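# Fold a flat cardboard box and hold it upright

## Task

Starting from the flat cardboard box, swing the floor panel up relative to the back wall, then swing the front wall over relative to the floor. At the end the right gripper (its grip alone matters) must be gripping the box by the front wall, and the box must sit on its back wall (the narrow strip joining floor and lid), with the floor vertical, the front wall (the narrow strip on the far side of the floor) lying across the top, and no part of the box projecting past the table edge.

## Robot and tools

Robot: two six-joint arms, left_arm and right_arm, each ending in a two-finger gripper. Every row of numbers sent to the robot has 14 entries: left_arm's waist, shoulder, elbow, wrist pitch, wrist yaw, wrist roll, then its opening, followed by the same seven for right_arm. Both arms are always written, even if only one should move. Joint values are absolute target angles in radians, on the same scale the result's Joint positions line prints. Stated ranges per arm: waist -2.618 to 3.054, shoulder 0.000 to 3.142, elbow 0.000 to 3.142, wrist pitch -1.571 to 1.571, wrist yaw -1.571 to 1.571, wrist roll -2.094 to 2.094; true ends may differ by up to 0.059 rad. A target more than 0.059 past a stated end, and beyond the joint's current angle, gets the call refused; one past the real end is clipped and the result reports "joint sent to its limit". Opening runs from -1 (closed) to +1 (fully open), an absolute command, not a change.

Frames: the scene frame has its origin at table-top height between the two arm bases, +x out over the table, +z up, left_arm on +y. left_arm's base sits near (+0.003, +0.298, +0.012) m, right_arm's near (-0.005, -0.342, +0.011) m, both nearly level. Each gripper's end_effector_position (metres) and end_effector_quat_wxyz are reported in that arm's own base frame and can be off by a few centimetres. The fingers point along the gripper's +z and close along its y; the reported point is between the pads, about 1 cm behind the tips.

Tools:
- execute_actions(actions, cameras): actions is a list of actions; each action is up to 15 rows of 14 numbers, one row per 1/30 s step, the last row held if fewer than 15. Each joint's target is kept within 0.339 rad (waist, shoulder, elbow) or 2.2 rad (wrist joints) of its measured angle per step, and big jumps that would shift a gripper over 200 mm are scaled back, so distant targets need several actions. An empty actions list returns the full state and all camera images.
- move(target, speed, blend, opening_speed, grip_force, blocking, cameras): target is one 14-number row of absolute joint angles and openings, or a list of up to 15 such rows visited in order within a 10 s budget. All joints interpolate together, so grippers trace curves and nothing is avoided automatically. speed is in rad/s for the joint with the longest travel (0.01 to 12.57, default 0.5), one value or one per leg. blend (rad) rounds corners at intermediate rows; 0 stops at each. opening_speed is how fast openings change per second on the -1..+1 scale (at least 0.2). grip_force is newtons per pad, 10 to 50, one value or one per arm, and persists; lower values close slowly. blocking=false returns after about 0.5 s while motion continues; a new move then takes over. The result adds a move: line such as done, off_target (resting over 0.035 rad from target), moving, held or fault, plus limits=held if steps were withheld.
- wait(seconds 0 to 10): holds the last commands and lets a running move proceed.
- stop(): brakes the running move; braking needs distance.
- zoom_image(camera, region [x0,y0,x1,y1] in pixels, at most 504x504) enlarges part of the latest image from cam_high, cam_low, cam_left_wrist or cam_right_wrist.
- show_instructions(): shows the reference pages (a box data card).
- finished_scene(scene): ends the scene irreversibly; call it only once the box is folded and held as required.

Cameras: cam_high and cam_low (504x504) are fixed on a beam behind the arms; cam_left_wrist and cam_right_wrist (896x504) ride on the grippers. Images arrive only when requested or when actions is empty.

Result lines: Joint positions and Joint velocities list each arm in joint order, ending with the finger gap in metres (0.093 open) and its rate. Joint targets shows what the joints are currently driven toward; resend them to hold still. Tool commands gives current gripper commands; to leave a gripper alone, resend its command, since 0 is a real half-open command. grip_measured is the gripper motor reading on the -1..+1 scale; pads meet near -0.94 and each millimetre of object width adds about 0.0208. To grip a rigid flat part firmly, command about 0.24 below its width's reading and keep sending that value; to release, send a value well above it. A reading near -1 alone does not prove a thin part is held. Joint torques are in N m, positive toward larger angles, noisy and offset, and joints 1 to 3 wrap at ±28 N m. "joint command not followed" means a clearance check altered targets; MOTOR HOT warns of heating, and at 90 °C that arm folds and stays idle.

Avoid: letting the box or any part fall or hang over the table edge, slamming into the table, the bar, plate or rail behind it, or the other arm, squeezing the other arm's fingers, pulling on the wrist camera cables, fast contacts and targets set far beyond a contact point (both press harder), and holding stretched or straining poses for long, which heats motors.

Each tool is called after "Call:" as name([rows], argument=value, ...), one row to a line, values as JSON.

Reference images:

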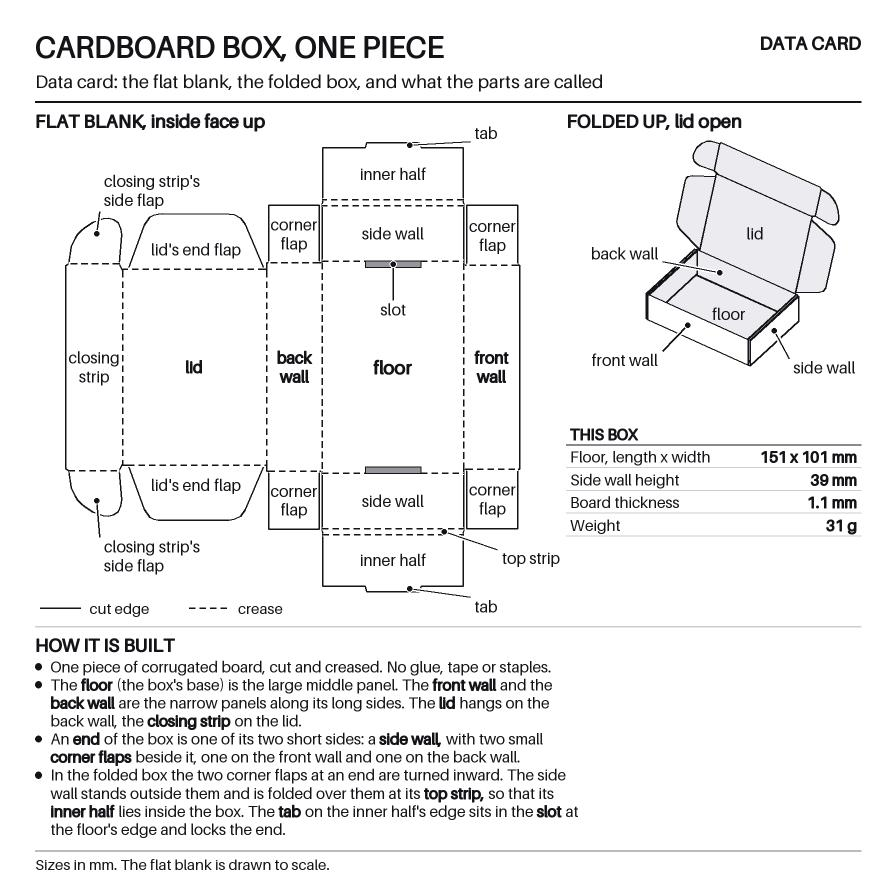

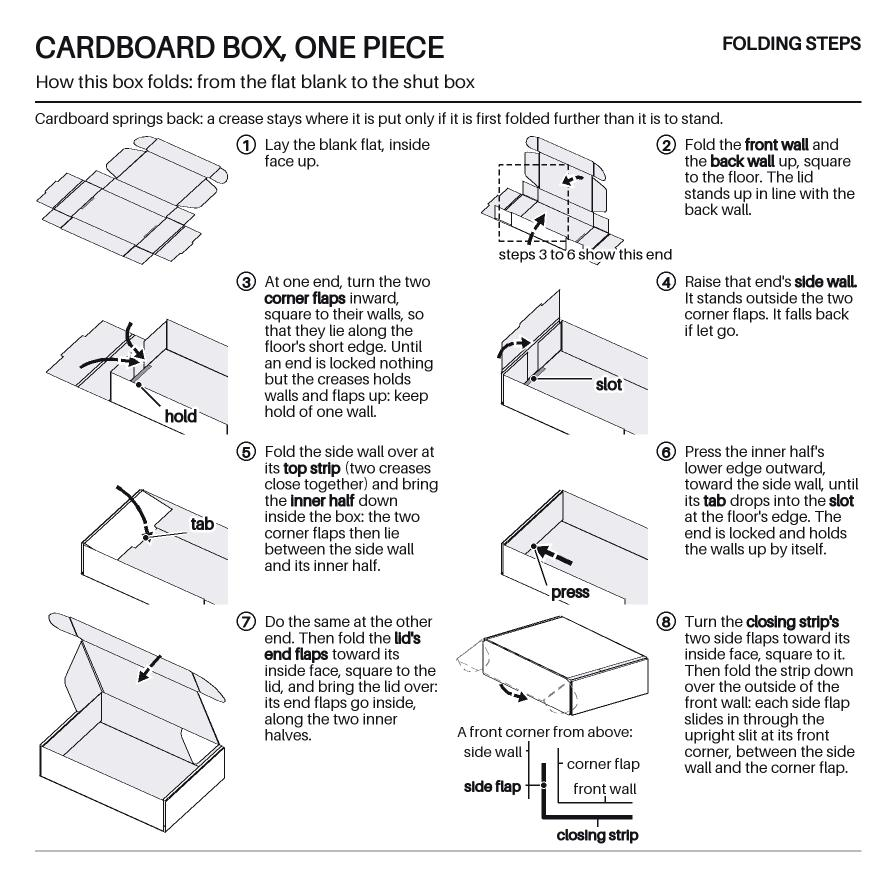

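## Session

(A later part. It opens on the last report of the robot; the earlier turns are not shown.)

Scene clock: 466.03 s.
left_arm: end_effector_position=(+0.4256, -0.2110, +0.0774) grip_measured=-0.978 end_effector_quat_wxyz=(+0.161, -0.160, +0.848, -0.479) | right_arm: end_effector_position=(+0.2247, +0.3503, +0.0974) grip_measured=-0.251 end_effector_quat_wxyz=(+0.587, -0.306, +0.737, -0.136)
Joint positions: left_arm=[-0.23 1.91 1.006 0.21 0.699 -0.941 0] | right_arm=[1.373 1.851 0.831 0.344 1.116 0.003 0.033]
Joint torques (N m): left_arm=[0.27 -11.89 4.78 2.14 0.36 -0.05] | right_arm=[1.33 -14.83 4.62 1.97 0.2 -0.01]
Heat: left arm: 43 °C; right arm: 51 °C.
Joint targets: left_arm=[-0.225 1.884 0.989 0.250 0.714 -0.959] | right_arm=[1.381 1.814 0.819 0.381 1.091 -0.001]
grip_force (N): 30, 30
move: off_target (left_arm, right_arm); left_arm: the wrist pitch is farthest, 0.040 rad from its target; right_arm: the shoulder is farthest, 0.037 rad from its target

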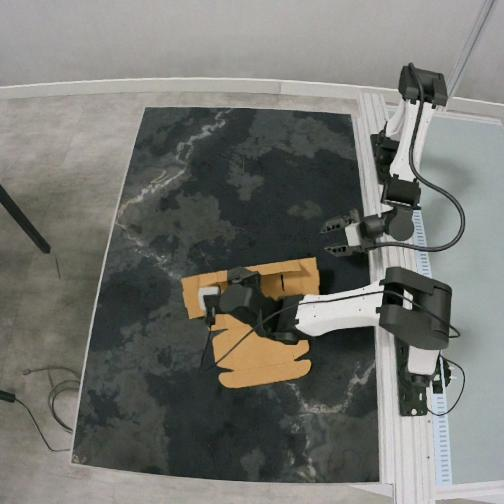

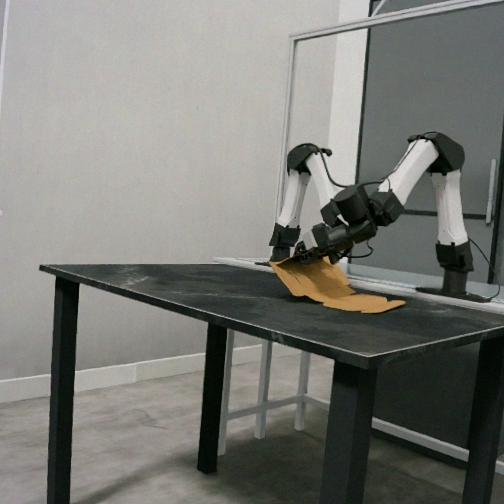

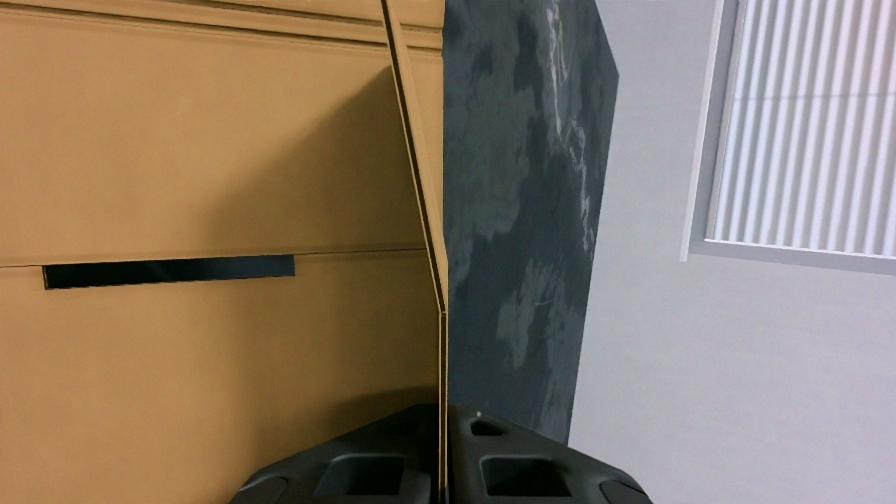

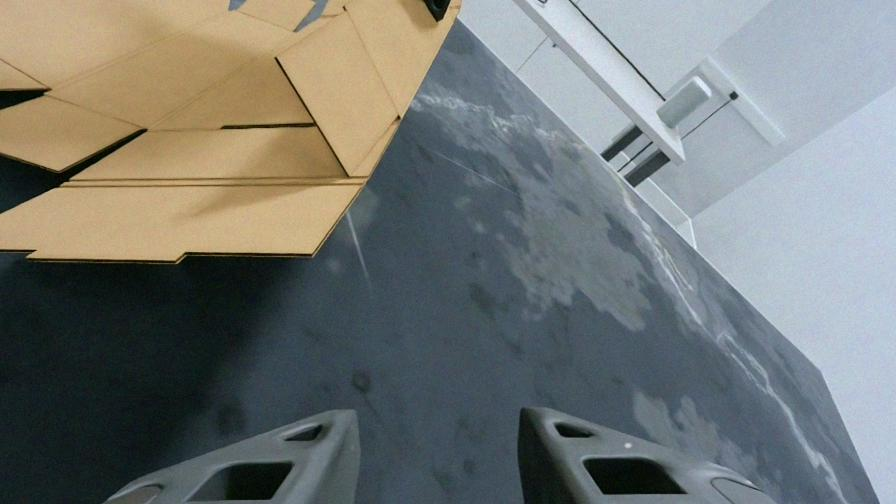

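Call:
move(target=[-0.115, 2.0, 0.809, 0.765, 0.938, -1.178, -1, 1.381, 1.814, 0.819, 0.38, 1.092, -0.001, -0.25], speed=0.4, cameras=["cam_left_wrist", "cam_low", "cam_high", "cam_right_wrist"])

Call:
zoom_image(camera="cam_low", region=[230, 230, 400, 330])

Scene clock: 470.53 s.
left_arm: end_effector_position=(+0.4191, -0.1865, +0.0814) grip_measured=-0.978 end_effector_quat_wxyz=(+0.163, -0.165, +0.774, -0.590) | right_arm: end_effector_position=(+0.2247, +0.3503, +0.0974) grip_measured=-0.251 end_effector_quat_wxyz=(+0.587, -0.306, +0.737, -0.136)
Joint positions: left_arm=[-0.121 1.985 0.825 0.73 0.924 -1.159 0] | right_arm=[1.373 1.851 0.831 0.344 1.116 0.003 0.033]
Joint torques (N m): left_arm=[0.38 -7.87 3.85 2.19 0.3 -0.05] | right_arm=[1.35 -14.83 4.63 1.96 0.21 -0.01]
Heat: left arm: 43 °C; right arm: 52 °C.
Joint targets: left_arm=[-0.115 2.000 0.809 0.766 0.937 -1.178] | right_arm=[1.381 1.814 0.819 0.380 1.092 -0.001]
grip_force (N): 30, 30
move: off_target (right_arm); right_arm: the shoulder is farthest, 0.037 rad from its target

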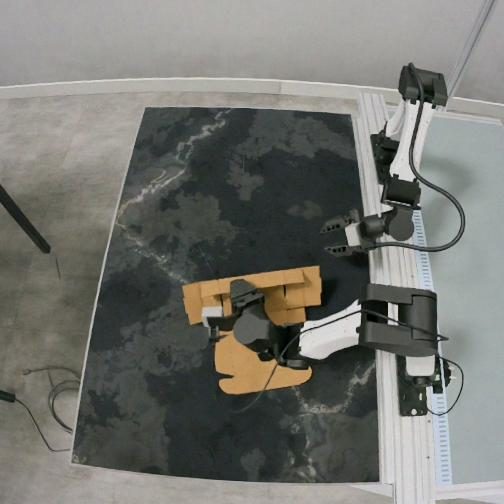

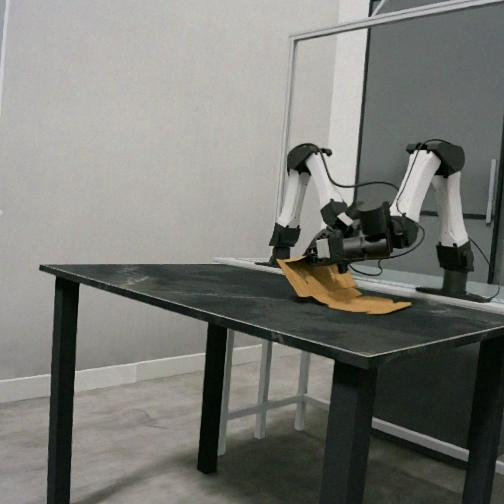

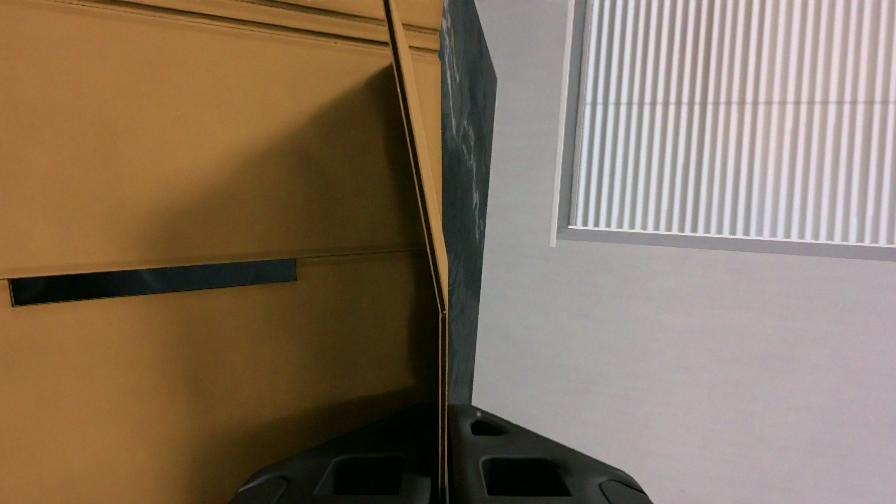

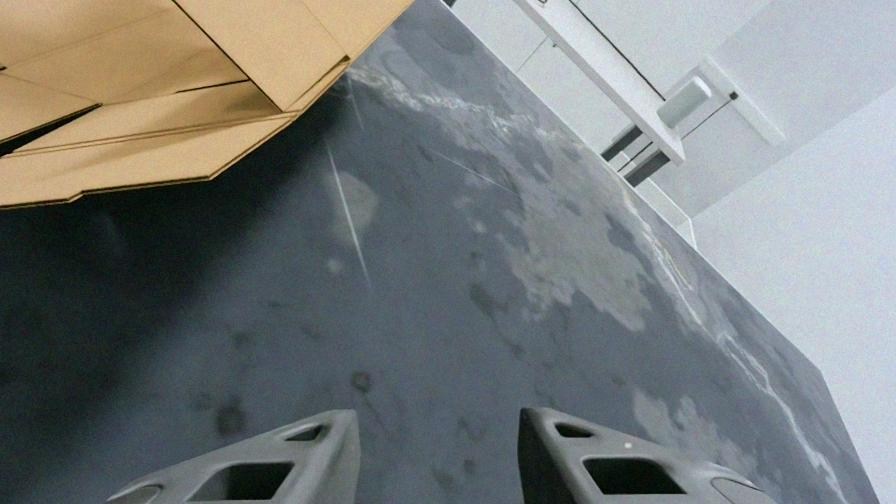

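Scaled by 2.965 from the camera's 504x504 image, which has a finer 720x720 frame.

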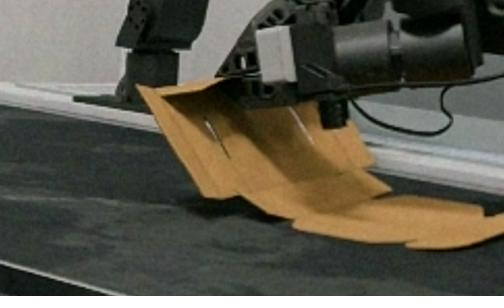

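Call:
move([
  [-0.115, 2.0, 0.809, 0.765, 0.938, -1.178, -1, 1.4675, 1.93, 1.42, -0.60, 0.77, 0.91, -1],
  [-0.115, 2.0, 0.809, 0.765, 0.938, -1.178, -1, 1.232, 2.52, 2.10, -0.51, 0.625, 0.655, -1],
], speed=[1.0, 0.8], blend=[0.08, 0], cameras=["cam_low", "cam_high", "cam_right_wrist", "cam_left_wrist"])

Scene clock: 495.17 s.
left_arm: end_effector_position=(+0.4189, -0.1866, +0.0815) grip_measured=-0.978 end_effector_quat_wxyz=(+0.163, -0.164, +0.774, -0.590) | right_arm: end_effector_position=(+0.2894, +0.5227, +0.0715) grip_measured=-0.977 end_effector_quat_wxyz=(+0.422, -0.141, +0.894, +0.060)
Joint positions: left_arm=[-0.121 1.985 0.825 0.73 0.926 -1.159 0] | right_arm=[1.242 2.437 2.015 -0.532 0.675 0.707 0]
Joint torques (N m): left_arm=[0.34 -7.94 3.88 2.18 0.29 -0.04] | right_arm=[1.48 -19.38 6.8 1.36 0.46 0.01]
Motor temperatures (°C): left_arm=[21 42 29 35 23 22 21] | right_arm=[21 54 37 32 23 22 22]
Heat: left arm: 42 °C; right arm: 54 °C.
Joint targets: left_arm=[-0.115 2.000 0.809 0.765 0.939 -1.177] | right_arm=[1.253 2.429 2.013 -0.535 0.676 0.709]
grip_force (N): 30, 30
move: held (right_arm; a check stopped the path); path passed 1 of 2 targets; limits=held; right_arm: the elbow is farthest, 0.085 rad from its target
joint command not followed: on one or more control steps a check withheld the commanded joint targets of the right arm, and it was not sent them on those steps.
cause: the commanded joint targets, or the way to them, would bring a part of the robot too close to another arm (this arm's wrist camera and the left arm's wrist (the part past the wrist pitch), 22 mm apart when this arm was first held).

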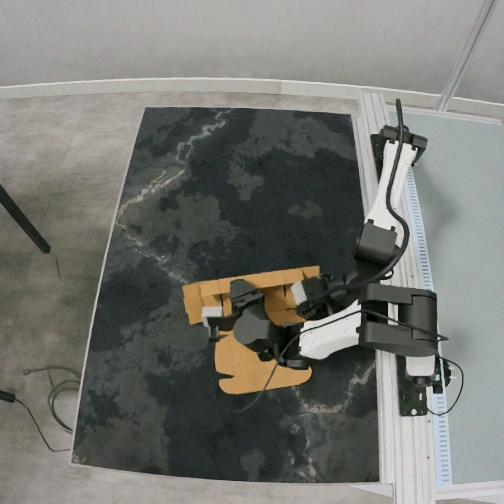

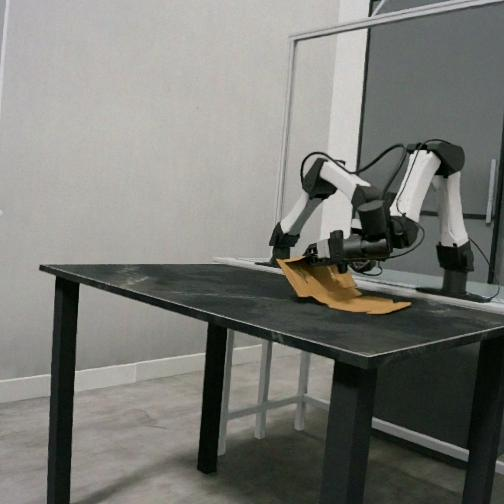

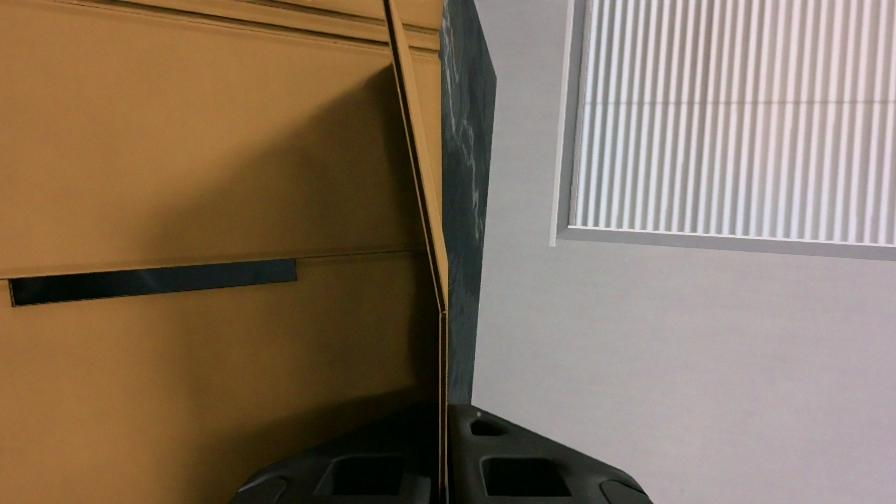

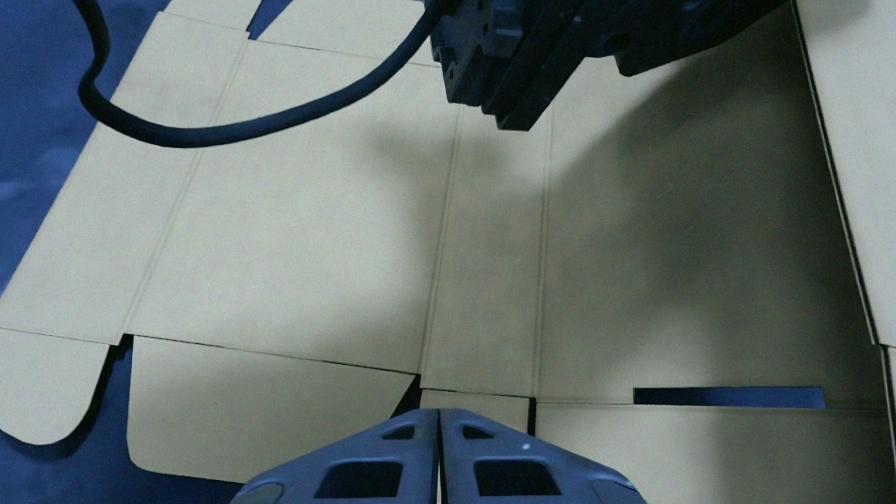

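Call:
move([
  [-0.115, 2.0, 0.809, 0.765, 0.938, -1.178, -1, 1.24, 2.42, 2.01, -0.53, 0.665, 1.05, -1],
  [-0.115, 2.0, 0.809, 0.765, 0.938, -1.178, -1, 1.16, 2.495, 1.895, -0.34, 0.585, 1.05, -1],
], speed=[0.5, 0.3], blend=[0.02, 0], cameras=["cam_low", "cam_right_wrist"])

Call:
zoom_image(camera="cam_low", region=[230, 230, 430, 330])

Scene clock: 506.23 s.
left_arm: end_effector_position=(+0.4191, -0.1866, +0.0814) grip_measured=-0.978 end_effector_quat_wxyz=(+0.165, -0.161, +0.774, -0.590) | right_arm: end_effector_position=(+0.3237, +0.5073, +0.0347) grip_measured=-0.977 end_effector_quat_wxyz=(+0.390, +0.037, +0.909, +0.144)
Joint positions: left_arm=[-0.121 1.986 0.825 0.733 0.926 -1.153 0] | right_arm=[1.162 2.458 1.909 -0.369 0.604 1.033 0]
Joint torques (N m): left_arm=[0.44 -8.02 3.84 2.19 0.29 -0.07] | right_arm=[0.32 -14.82 5.7 1.77 0.21 0.12]
Motor temperatures (°C): left_arm=[21 41 29 36 23 22 21] | right_arm=[21 57 38 31 23 22 22]
Heat: left arm: 41 °C; right arm: 57 °C.
Joint targets: left_arm=[-0.115 2.000 0.809 0.764 0.937 -1.172] | right_arm=[1.160 2.496 1.895 -0.340 0.584 1.050]
grip_force (N): 30, 30
move: off_target (right_arm); right_arm: the shoulder is farthest, 0.037 rad from its target
Images, in order (width x height): cam_low 504x504, cam_right_wrist 896x504.

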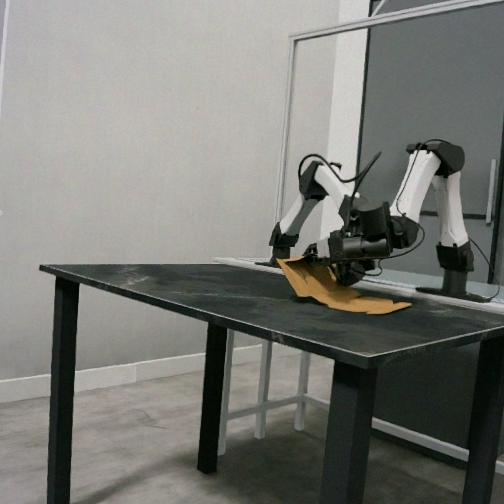

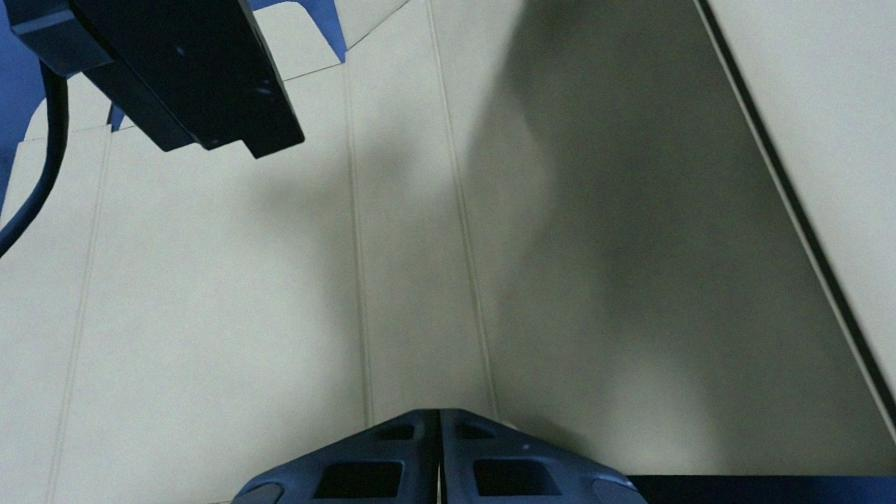

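Scaled by 2.520 from the camera's 504x504 image, which has a finer 720x720 frame.

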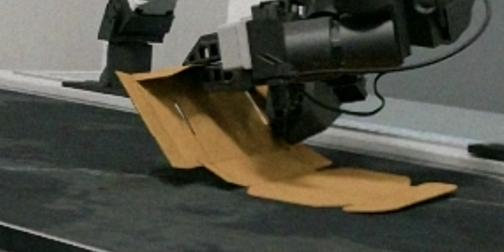

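Call:
move(target=[-0.058, 1.94, 0.785, 0.69, 0.989, -1.12, -1, 1.16, 2.521, 1.862, -0.279, 0.585, 1.05, -1], speed=0.15, cameras=["cam_low", "cam_right_wrist", "cam_high"])

Call:
zoom_image(camera="cam_low", region=[230, 230, 430, 330])

Scene clock: 515.90 s.
left_arm: end_effector_position=(+0.4147, -0.1744, +0.0819) grip_measured=-0.978 end_effector_quat_wxyz=(+0.172, -0.156, +0.773, -0.590) | right_arm: end_effector_position=(+0.3198, +0.5225, +0.0334) grip_measured=-0.977 end_effector_quat_wxyz=(+0.397, +0.039, +0.900, +0.178)
Joint positions: left_arm=[-0.087 1.969 0.799 0.733 0.955 -1.122 0] | right_arm=[1.176 2.469 1.888 -0.268 0.595 1.033 0]
Joint torques (N m): left_arm=[1.31 -11.75 3.99 1.41 0.5 0.23] | right_arm=[0.17 -13.63 4.79 1.4 0.3 0.11]
Motor temperatures (°C): left_arm=[21 41 29 36 23 22 21] | right_arm=[21 57 37 32 23 22 22]
Heat: left arm: 41 °C; right arm: 57 °C.
Joint targets: left_arm=[-0.070 1.940 0.786 0.691 0.989 -1.116] | right_arm=[1.172 2.520 1.862 -0.280 0.585 1.050]
grip_force (N): 30, 30
move: off_target (left_arm, right_arm); left_arm: the wrist pitch is farthest, 0.043 rad from its target; right_arm: the shoulder is farthest, 0.052 rad from its target
Images, in order (width x height): cam_high 504x504, cam_low 504x504, cam_right_wrist 896x504.

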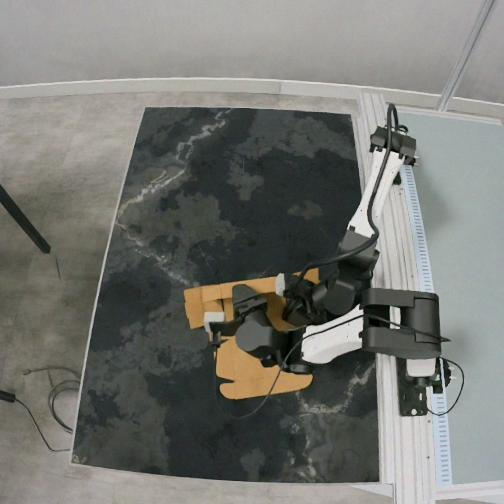

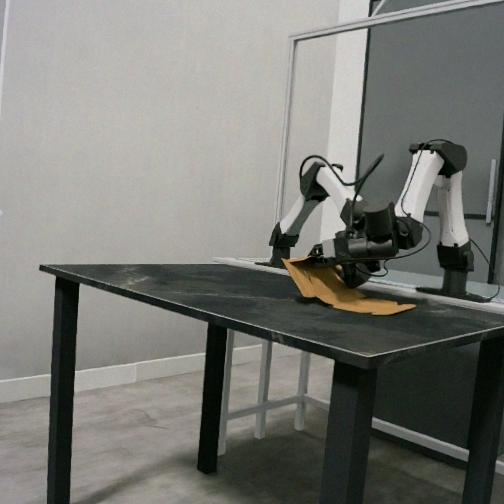

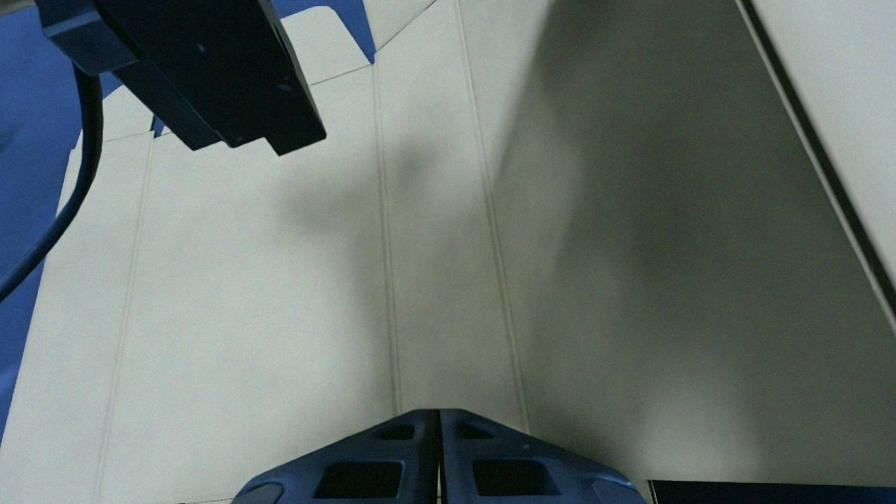

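Scaled by 2.520 from the camera's 504x504 image, which has a finer 720x720 frame.

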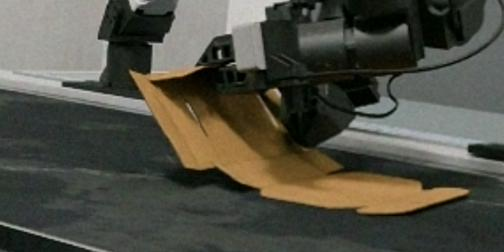

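Call:
move(target=[-0.075, 1.945, 0.785, 0.70, 0.975, -1.12, -1, 1.165, 2.565, 1.862, -0.26, 0.585, 1.05, -1], speed=0.15, cameras=["cam_low", "cam_right_wrist"])

Call:
zoom_image(camera="cam_low", region=[230, 230, 430, 330])

Scene clock: 518.23 s.
left_arm: end_effector_position=(+0.4171, -0.1669, +0.0814) grip_measured=-0.978 end_effector_quat_wxyz=(+0.178, -0.160, +0.773, -0.588) | right_arm: end_effector_position=(+0.3221, +0.5221, +0.0194) grip_measured=-0.977 end_effector_quat_wxyz=(+0.397, +0.040, +0.900, +0.174)
Joint positions: left_arm=[-0.069 1.969 0.799 0.728 0.958 -1.112 0] | right_arm=[1.173 2.498 1.886 -0.244 0.598 1.033 0]
Joint torques (N m): left_arm=[0.39 -11.25 3.95 1.57 0.35 0.04] | right_arm=[-0.17 -12.12 4.96 1.35 0.26 0.12]
Motor temperatures (°C): left_arm=[21 41 29 35 23 22 21] | right_arm=[21 57 37 32 23 22 22]
Heat: left arm: 41 °C; right arm: 57 °C.
Joint targets: left_arm=[-0.063 1.946 0.785 0.700 0.975 -1.121] | right_arm=[1.165 2.565 1.863 -0.260 0.585 1.050]
grip_force (N): 30, 30
move: off_target (right_arm); right_arm: the shoulder is farthest, 0.067 rad from its target
Images, in order (width x height): cam_low 504x504, cam_right_wrist 896x504.

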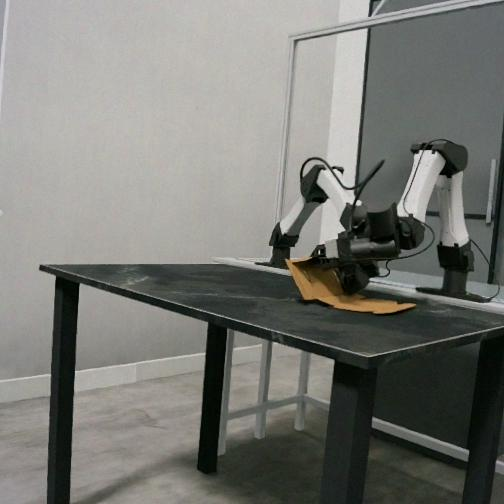

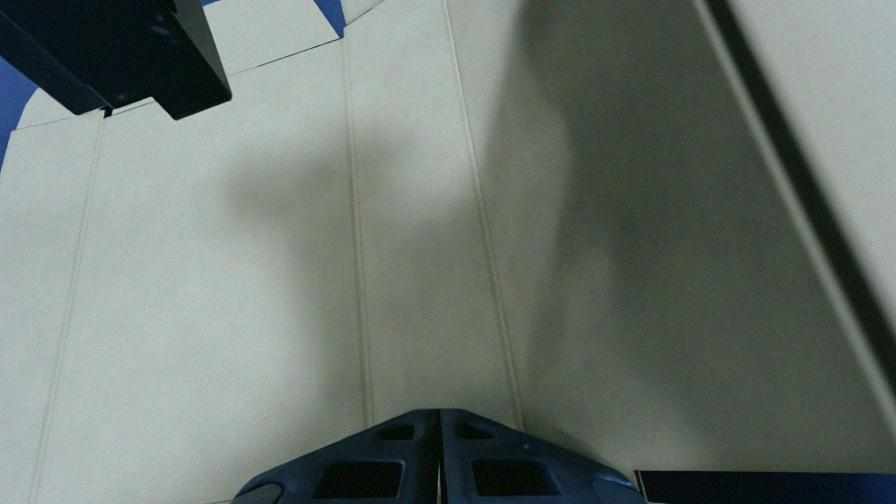

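Scaled by 2.520 from the camera's 504x504 image, which has a finer 720x720 frame.

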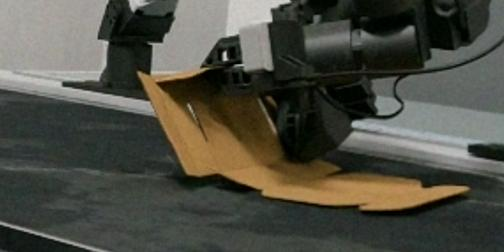

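Call:
move(target=[0.043, 2.013, 0.724, 0.926, 1.106, -1.207, -1, 1.165, 2.575, 1.862, -0.26, 0.585, 1.05, -1], speed=0.25, cameras=["cam_low", "cam_right_wrist", "cam_high"])

Call:
zoom_image(camera="cam_low", region=[230, 230, 430, 330])

Scene clock: 536.60 s.
left_arm: end_effector_position=(+0.4120, -0.1415, +0.0835) grip_measured=-0.978 end_effector_quat_wxyz=(+0.179, -0.169, +0.748, -0.617) | right_arm: end_effector_position=(+0.3199, +0.5291, +0.0199) grip_measured=-0.977 end_effector_quat_wxyz=(+0.401, +0.041, +0.896, +0.188)
Joint positions: left_arm=[0.011 2 0.742 0.9 1.048 -1.197 0] | right_arm=[1.181 2.506 1.886 -0.208 0.598 1.033 0]
Joint torques (N m): left_arm=[1.48 -7.83 3.21 2.07 0.71 -0.05] | right_arm=[-0.88 -11.96 4.89 0.99 0.27 0.11]
Heat: left arm: 43 °C; right arm: 54 °C.
Joint targets: left_arm=[0.030 2.013 0.724 0.926 1.107 -1.217] | right_arm=[1.166 2.575 1.862 -0.260 0.586 1.050]
grip_force (N): 30, 30
move: off_target (left_arm, right_arm); left_arm: the wrist yaw is farthest, 0.058 rad from its target; right_arm: the shoulder is farthest, 0.069 rad from its target
Images, in order (width x height): cam_high 504x504, cam_low 504x504, cam_right_wrist 896x504.

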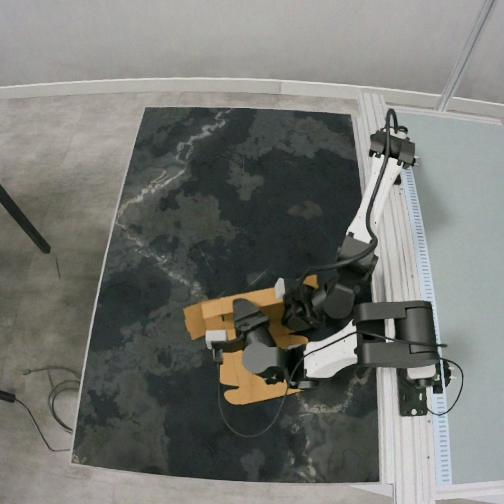

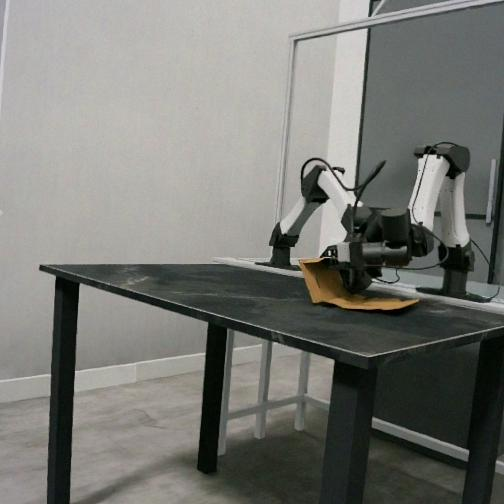

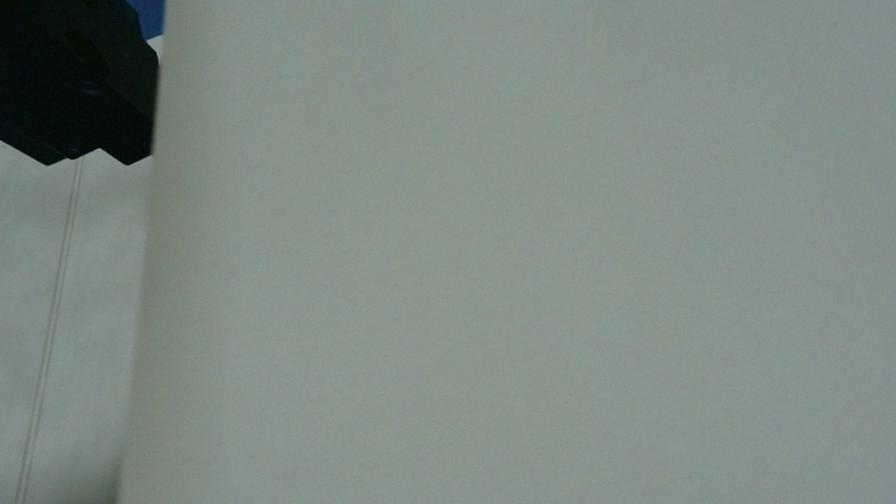

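Scaled by 2.520 from the camera's 504x504 image, which has a finer 720x720 frame.

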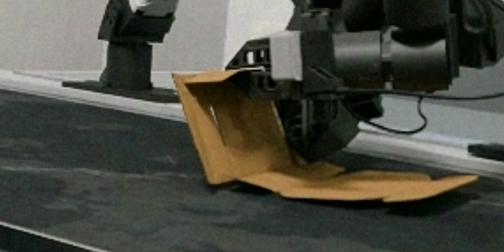

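Call:
move(target=[0.2, 2.125, 0.69, 1.18, 1.262, -1.3, -1, 1.165, 2.575, 1.862, -0.26, 0.585, 1.05, -1], speed=0.25, cameras=["cam_low", "cam_right_wrist", "cam_high", "cam_left_wrist"])

Call:
zoom_image(camera="cam_low", region=[230, 230, 430, 330])

Scene clock: 541.87 s.
left_arm: end_effector_position=(+0.3983, -0.0976, +0.0795) grip_measured=-0.978 end_effector_quat_wxyz=(+0.162, -0.164, +0.715, -0.660) | right_arm: end_effector_position=(+0.3188, +0.5366, +0.0187) grip_measured=-0.977 end_effector_quat_wxyz=(+0.395, +0.039, +0.895, +0.206)
Joint positions: left_arm=[0.161 2.101 0.705 1.148 1.257 -1.32 0] | right_arm=[1.181 2.513 1.886 -0.173 0.57 1.032 0]
Joint torques (N m): left_arm=[3.12 -6.84 2.7 2.02 0.17 0.35] | right_arm=[-0.98 -12.85 4.93 0.64 0.51 0.12]
Motor temperatures (°C): left_arm=[21 42 28 34 23 22 21] | right_arm=[21 55 37 31 23 22 22]
Heat: left arm: 42 °C; right arm: 55 °C.
Joint targets: left_arm=[0.200 2.125 0.690 1.180 1.261 -1.299] | right_arm=[1.165 2.575 1.862 -0.259 0.584 1.049]
grip_force (N): 30, 30
move: off_target (left_arm, right_arm); left_arm: the waist is farthest, 0.039 rad from its target; right_arm: the wrist pitch is farthest, 0.087 rad from its target

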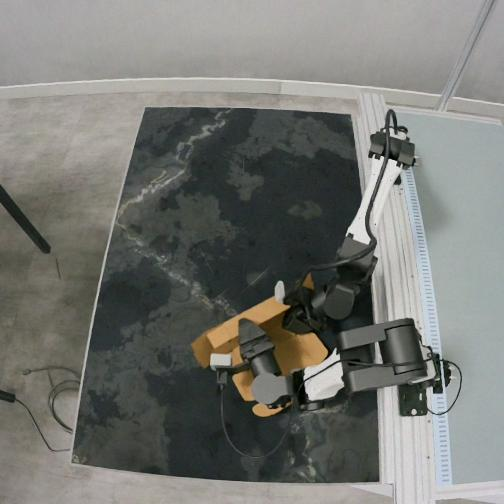

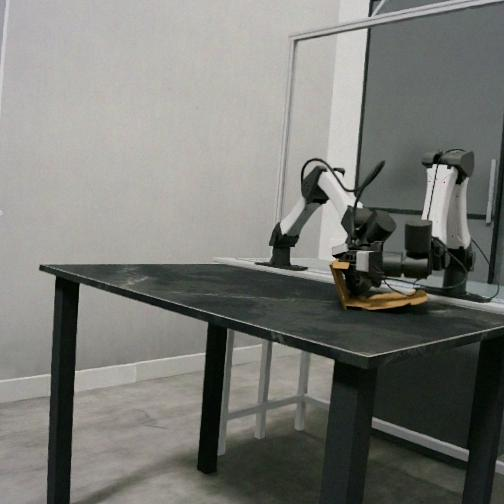

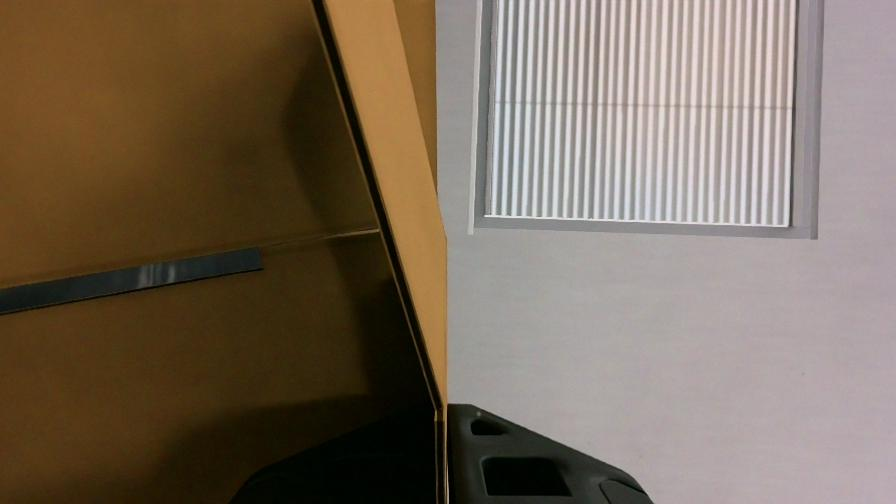

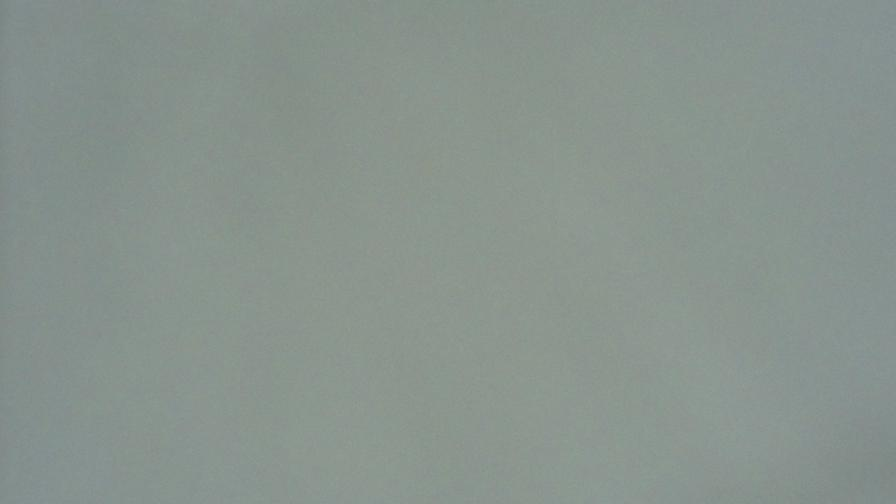

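Scaled by 2.520 from the camera's 504x504 image, which has a finer 720x720 frame.

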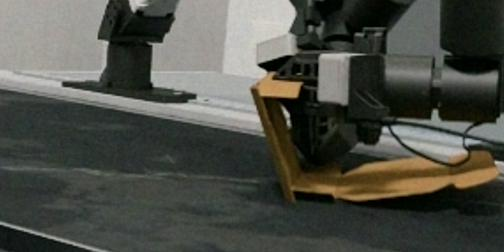

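Call:
move([
  [0.165, 2.105, 0.70, 1.17, 1.258, -1.31, -1, 1.263, 2.29, 1.57, -0.12, 0.615, 1.03, -1],
  [0.165, 2.105, 0.70, 1.17, 1.258, -1.31, -1, 1.39, 1.94, 1.225, -0.2, 0.70, 1.0, -1],
], speed=[0.35, 0.6], blend=[0.05, 0], cameras=["cam_low", "cam_right_wrist", "cam_high", "cam_left_wrist"])

Call:
zoom_image(camera="cam_low", region=[230, 230, 430, 330])

Call:
zoom_image(camera="cam_high", region=[160, 230, 360, 430])

Scene clock: 551.70 s.
left_arm: end_effector_position=(+0.3990, -0.0918, +0.0797) grip_measured=-0.978 end_effector_quat_wxyz=(+0.164, -0.169, +0.713, -0.660) | right_arm: end_effector_position=(+0.1981, +0.4419, +0.0740) grip_measured=-0.977 end_effector_quat_wxyz=(+0.405, -0.054, +0.897, +0.168)
Joint positions: left_arm=[0.176 2.101 0.705 1.148 1.262 -1.323 0] | right_arm=[1.368 1.976 1.241 -0.172 0.673 1.007 0]
Joint torques (N m): left_arm=[0.01 -8.64 3.49 1.9 0.12 0.25] | right_arm=[1.39 -17.33 5.18 1.1 0.73 -0.1]
Motor temperatures (°C): left_arm=[21 41 28 34 23 22 21] | right_arm=[21 55 37 30 23 22 22]
Heat: left arm: 41 °C; right arm: 55 °C.
Joint targets: left_arm=[0.178 2.105 0.700 1.170 1.259 -1.311] | right_arm=[1.376 1.940 1.225 -0.201 0.701 1.001]
grip_force (N): 30, 30
move: off_target (right_arm); right_arm: the shoulder is farthest, 0.036 rad from its target

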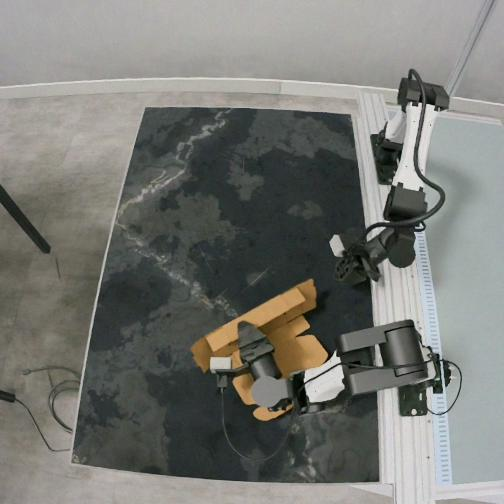

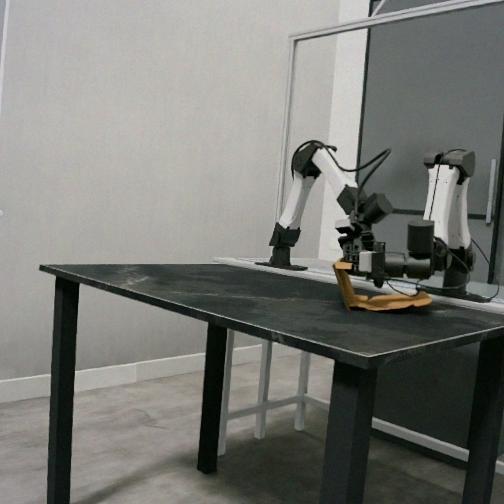

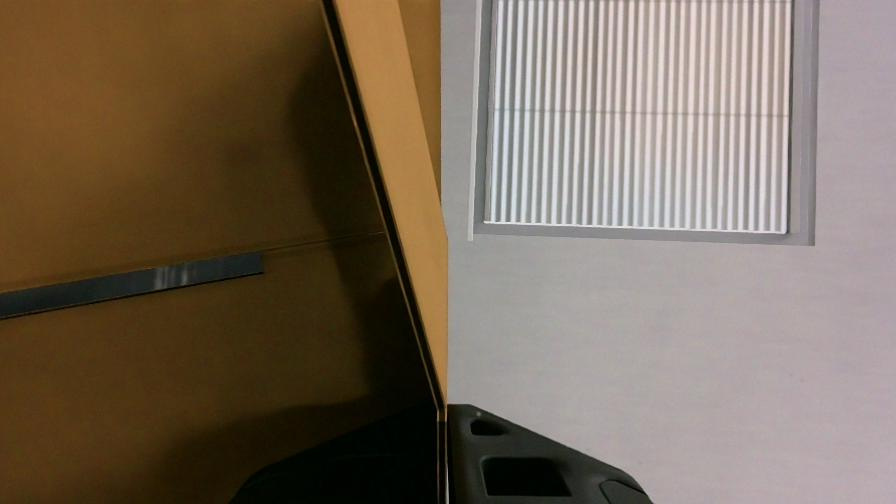

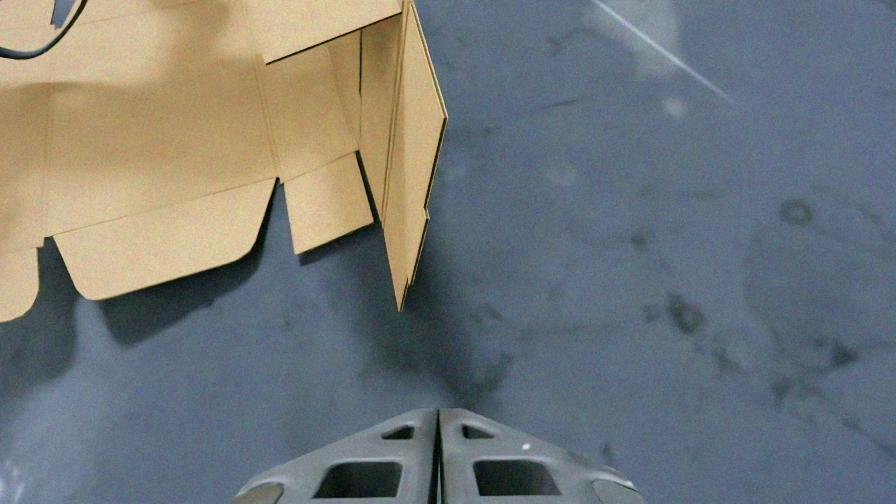

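Scaled by 2.520 from the camera's 504x504 image, which has a finer 720x720 frame.

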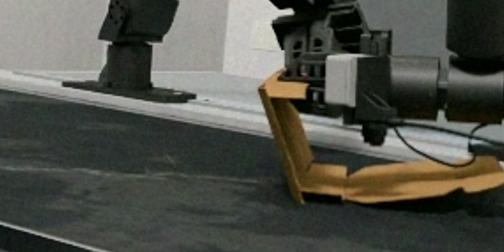

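Scaled by 2.520 from the camera's 504x504 image, which has a finer 720x720 frame.

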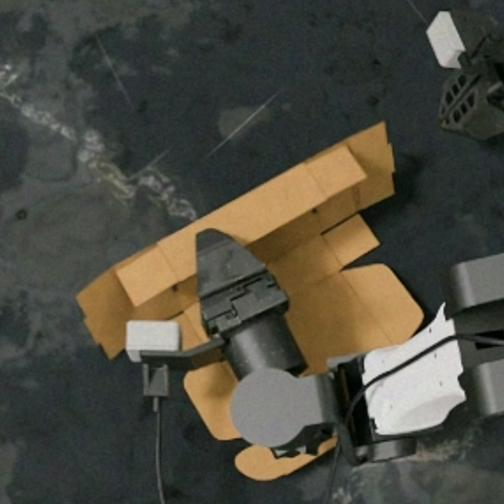

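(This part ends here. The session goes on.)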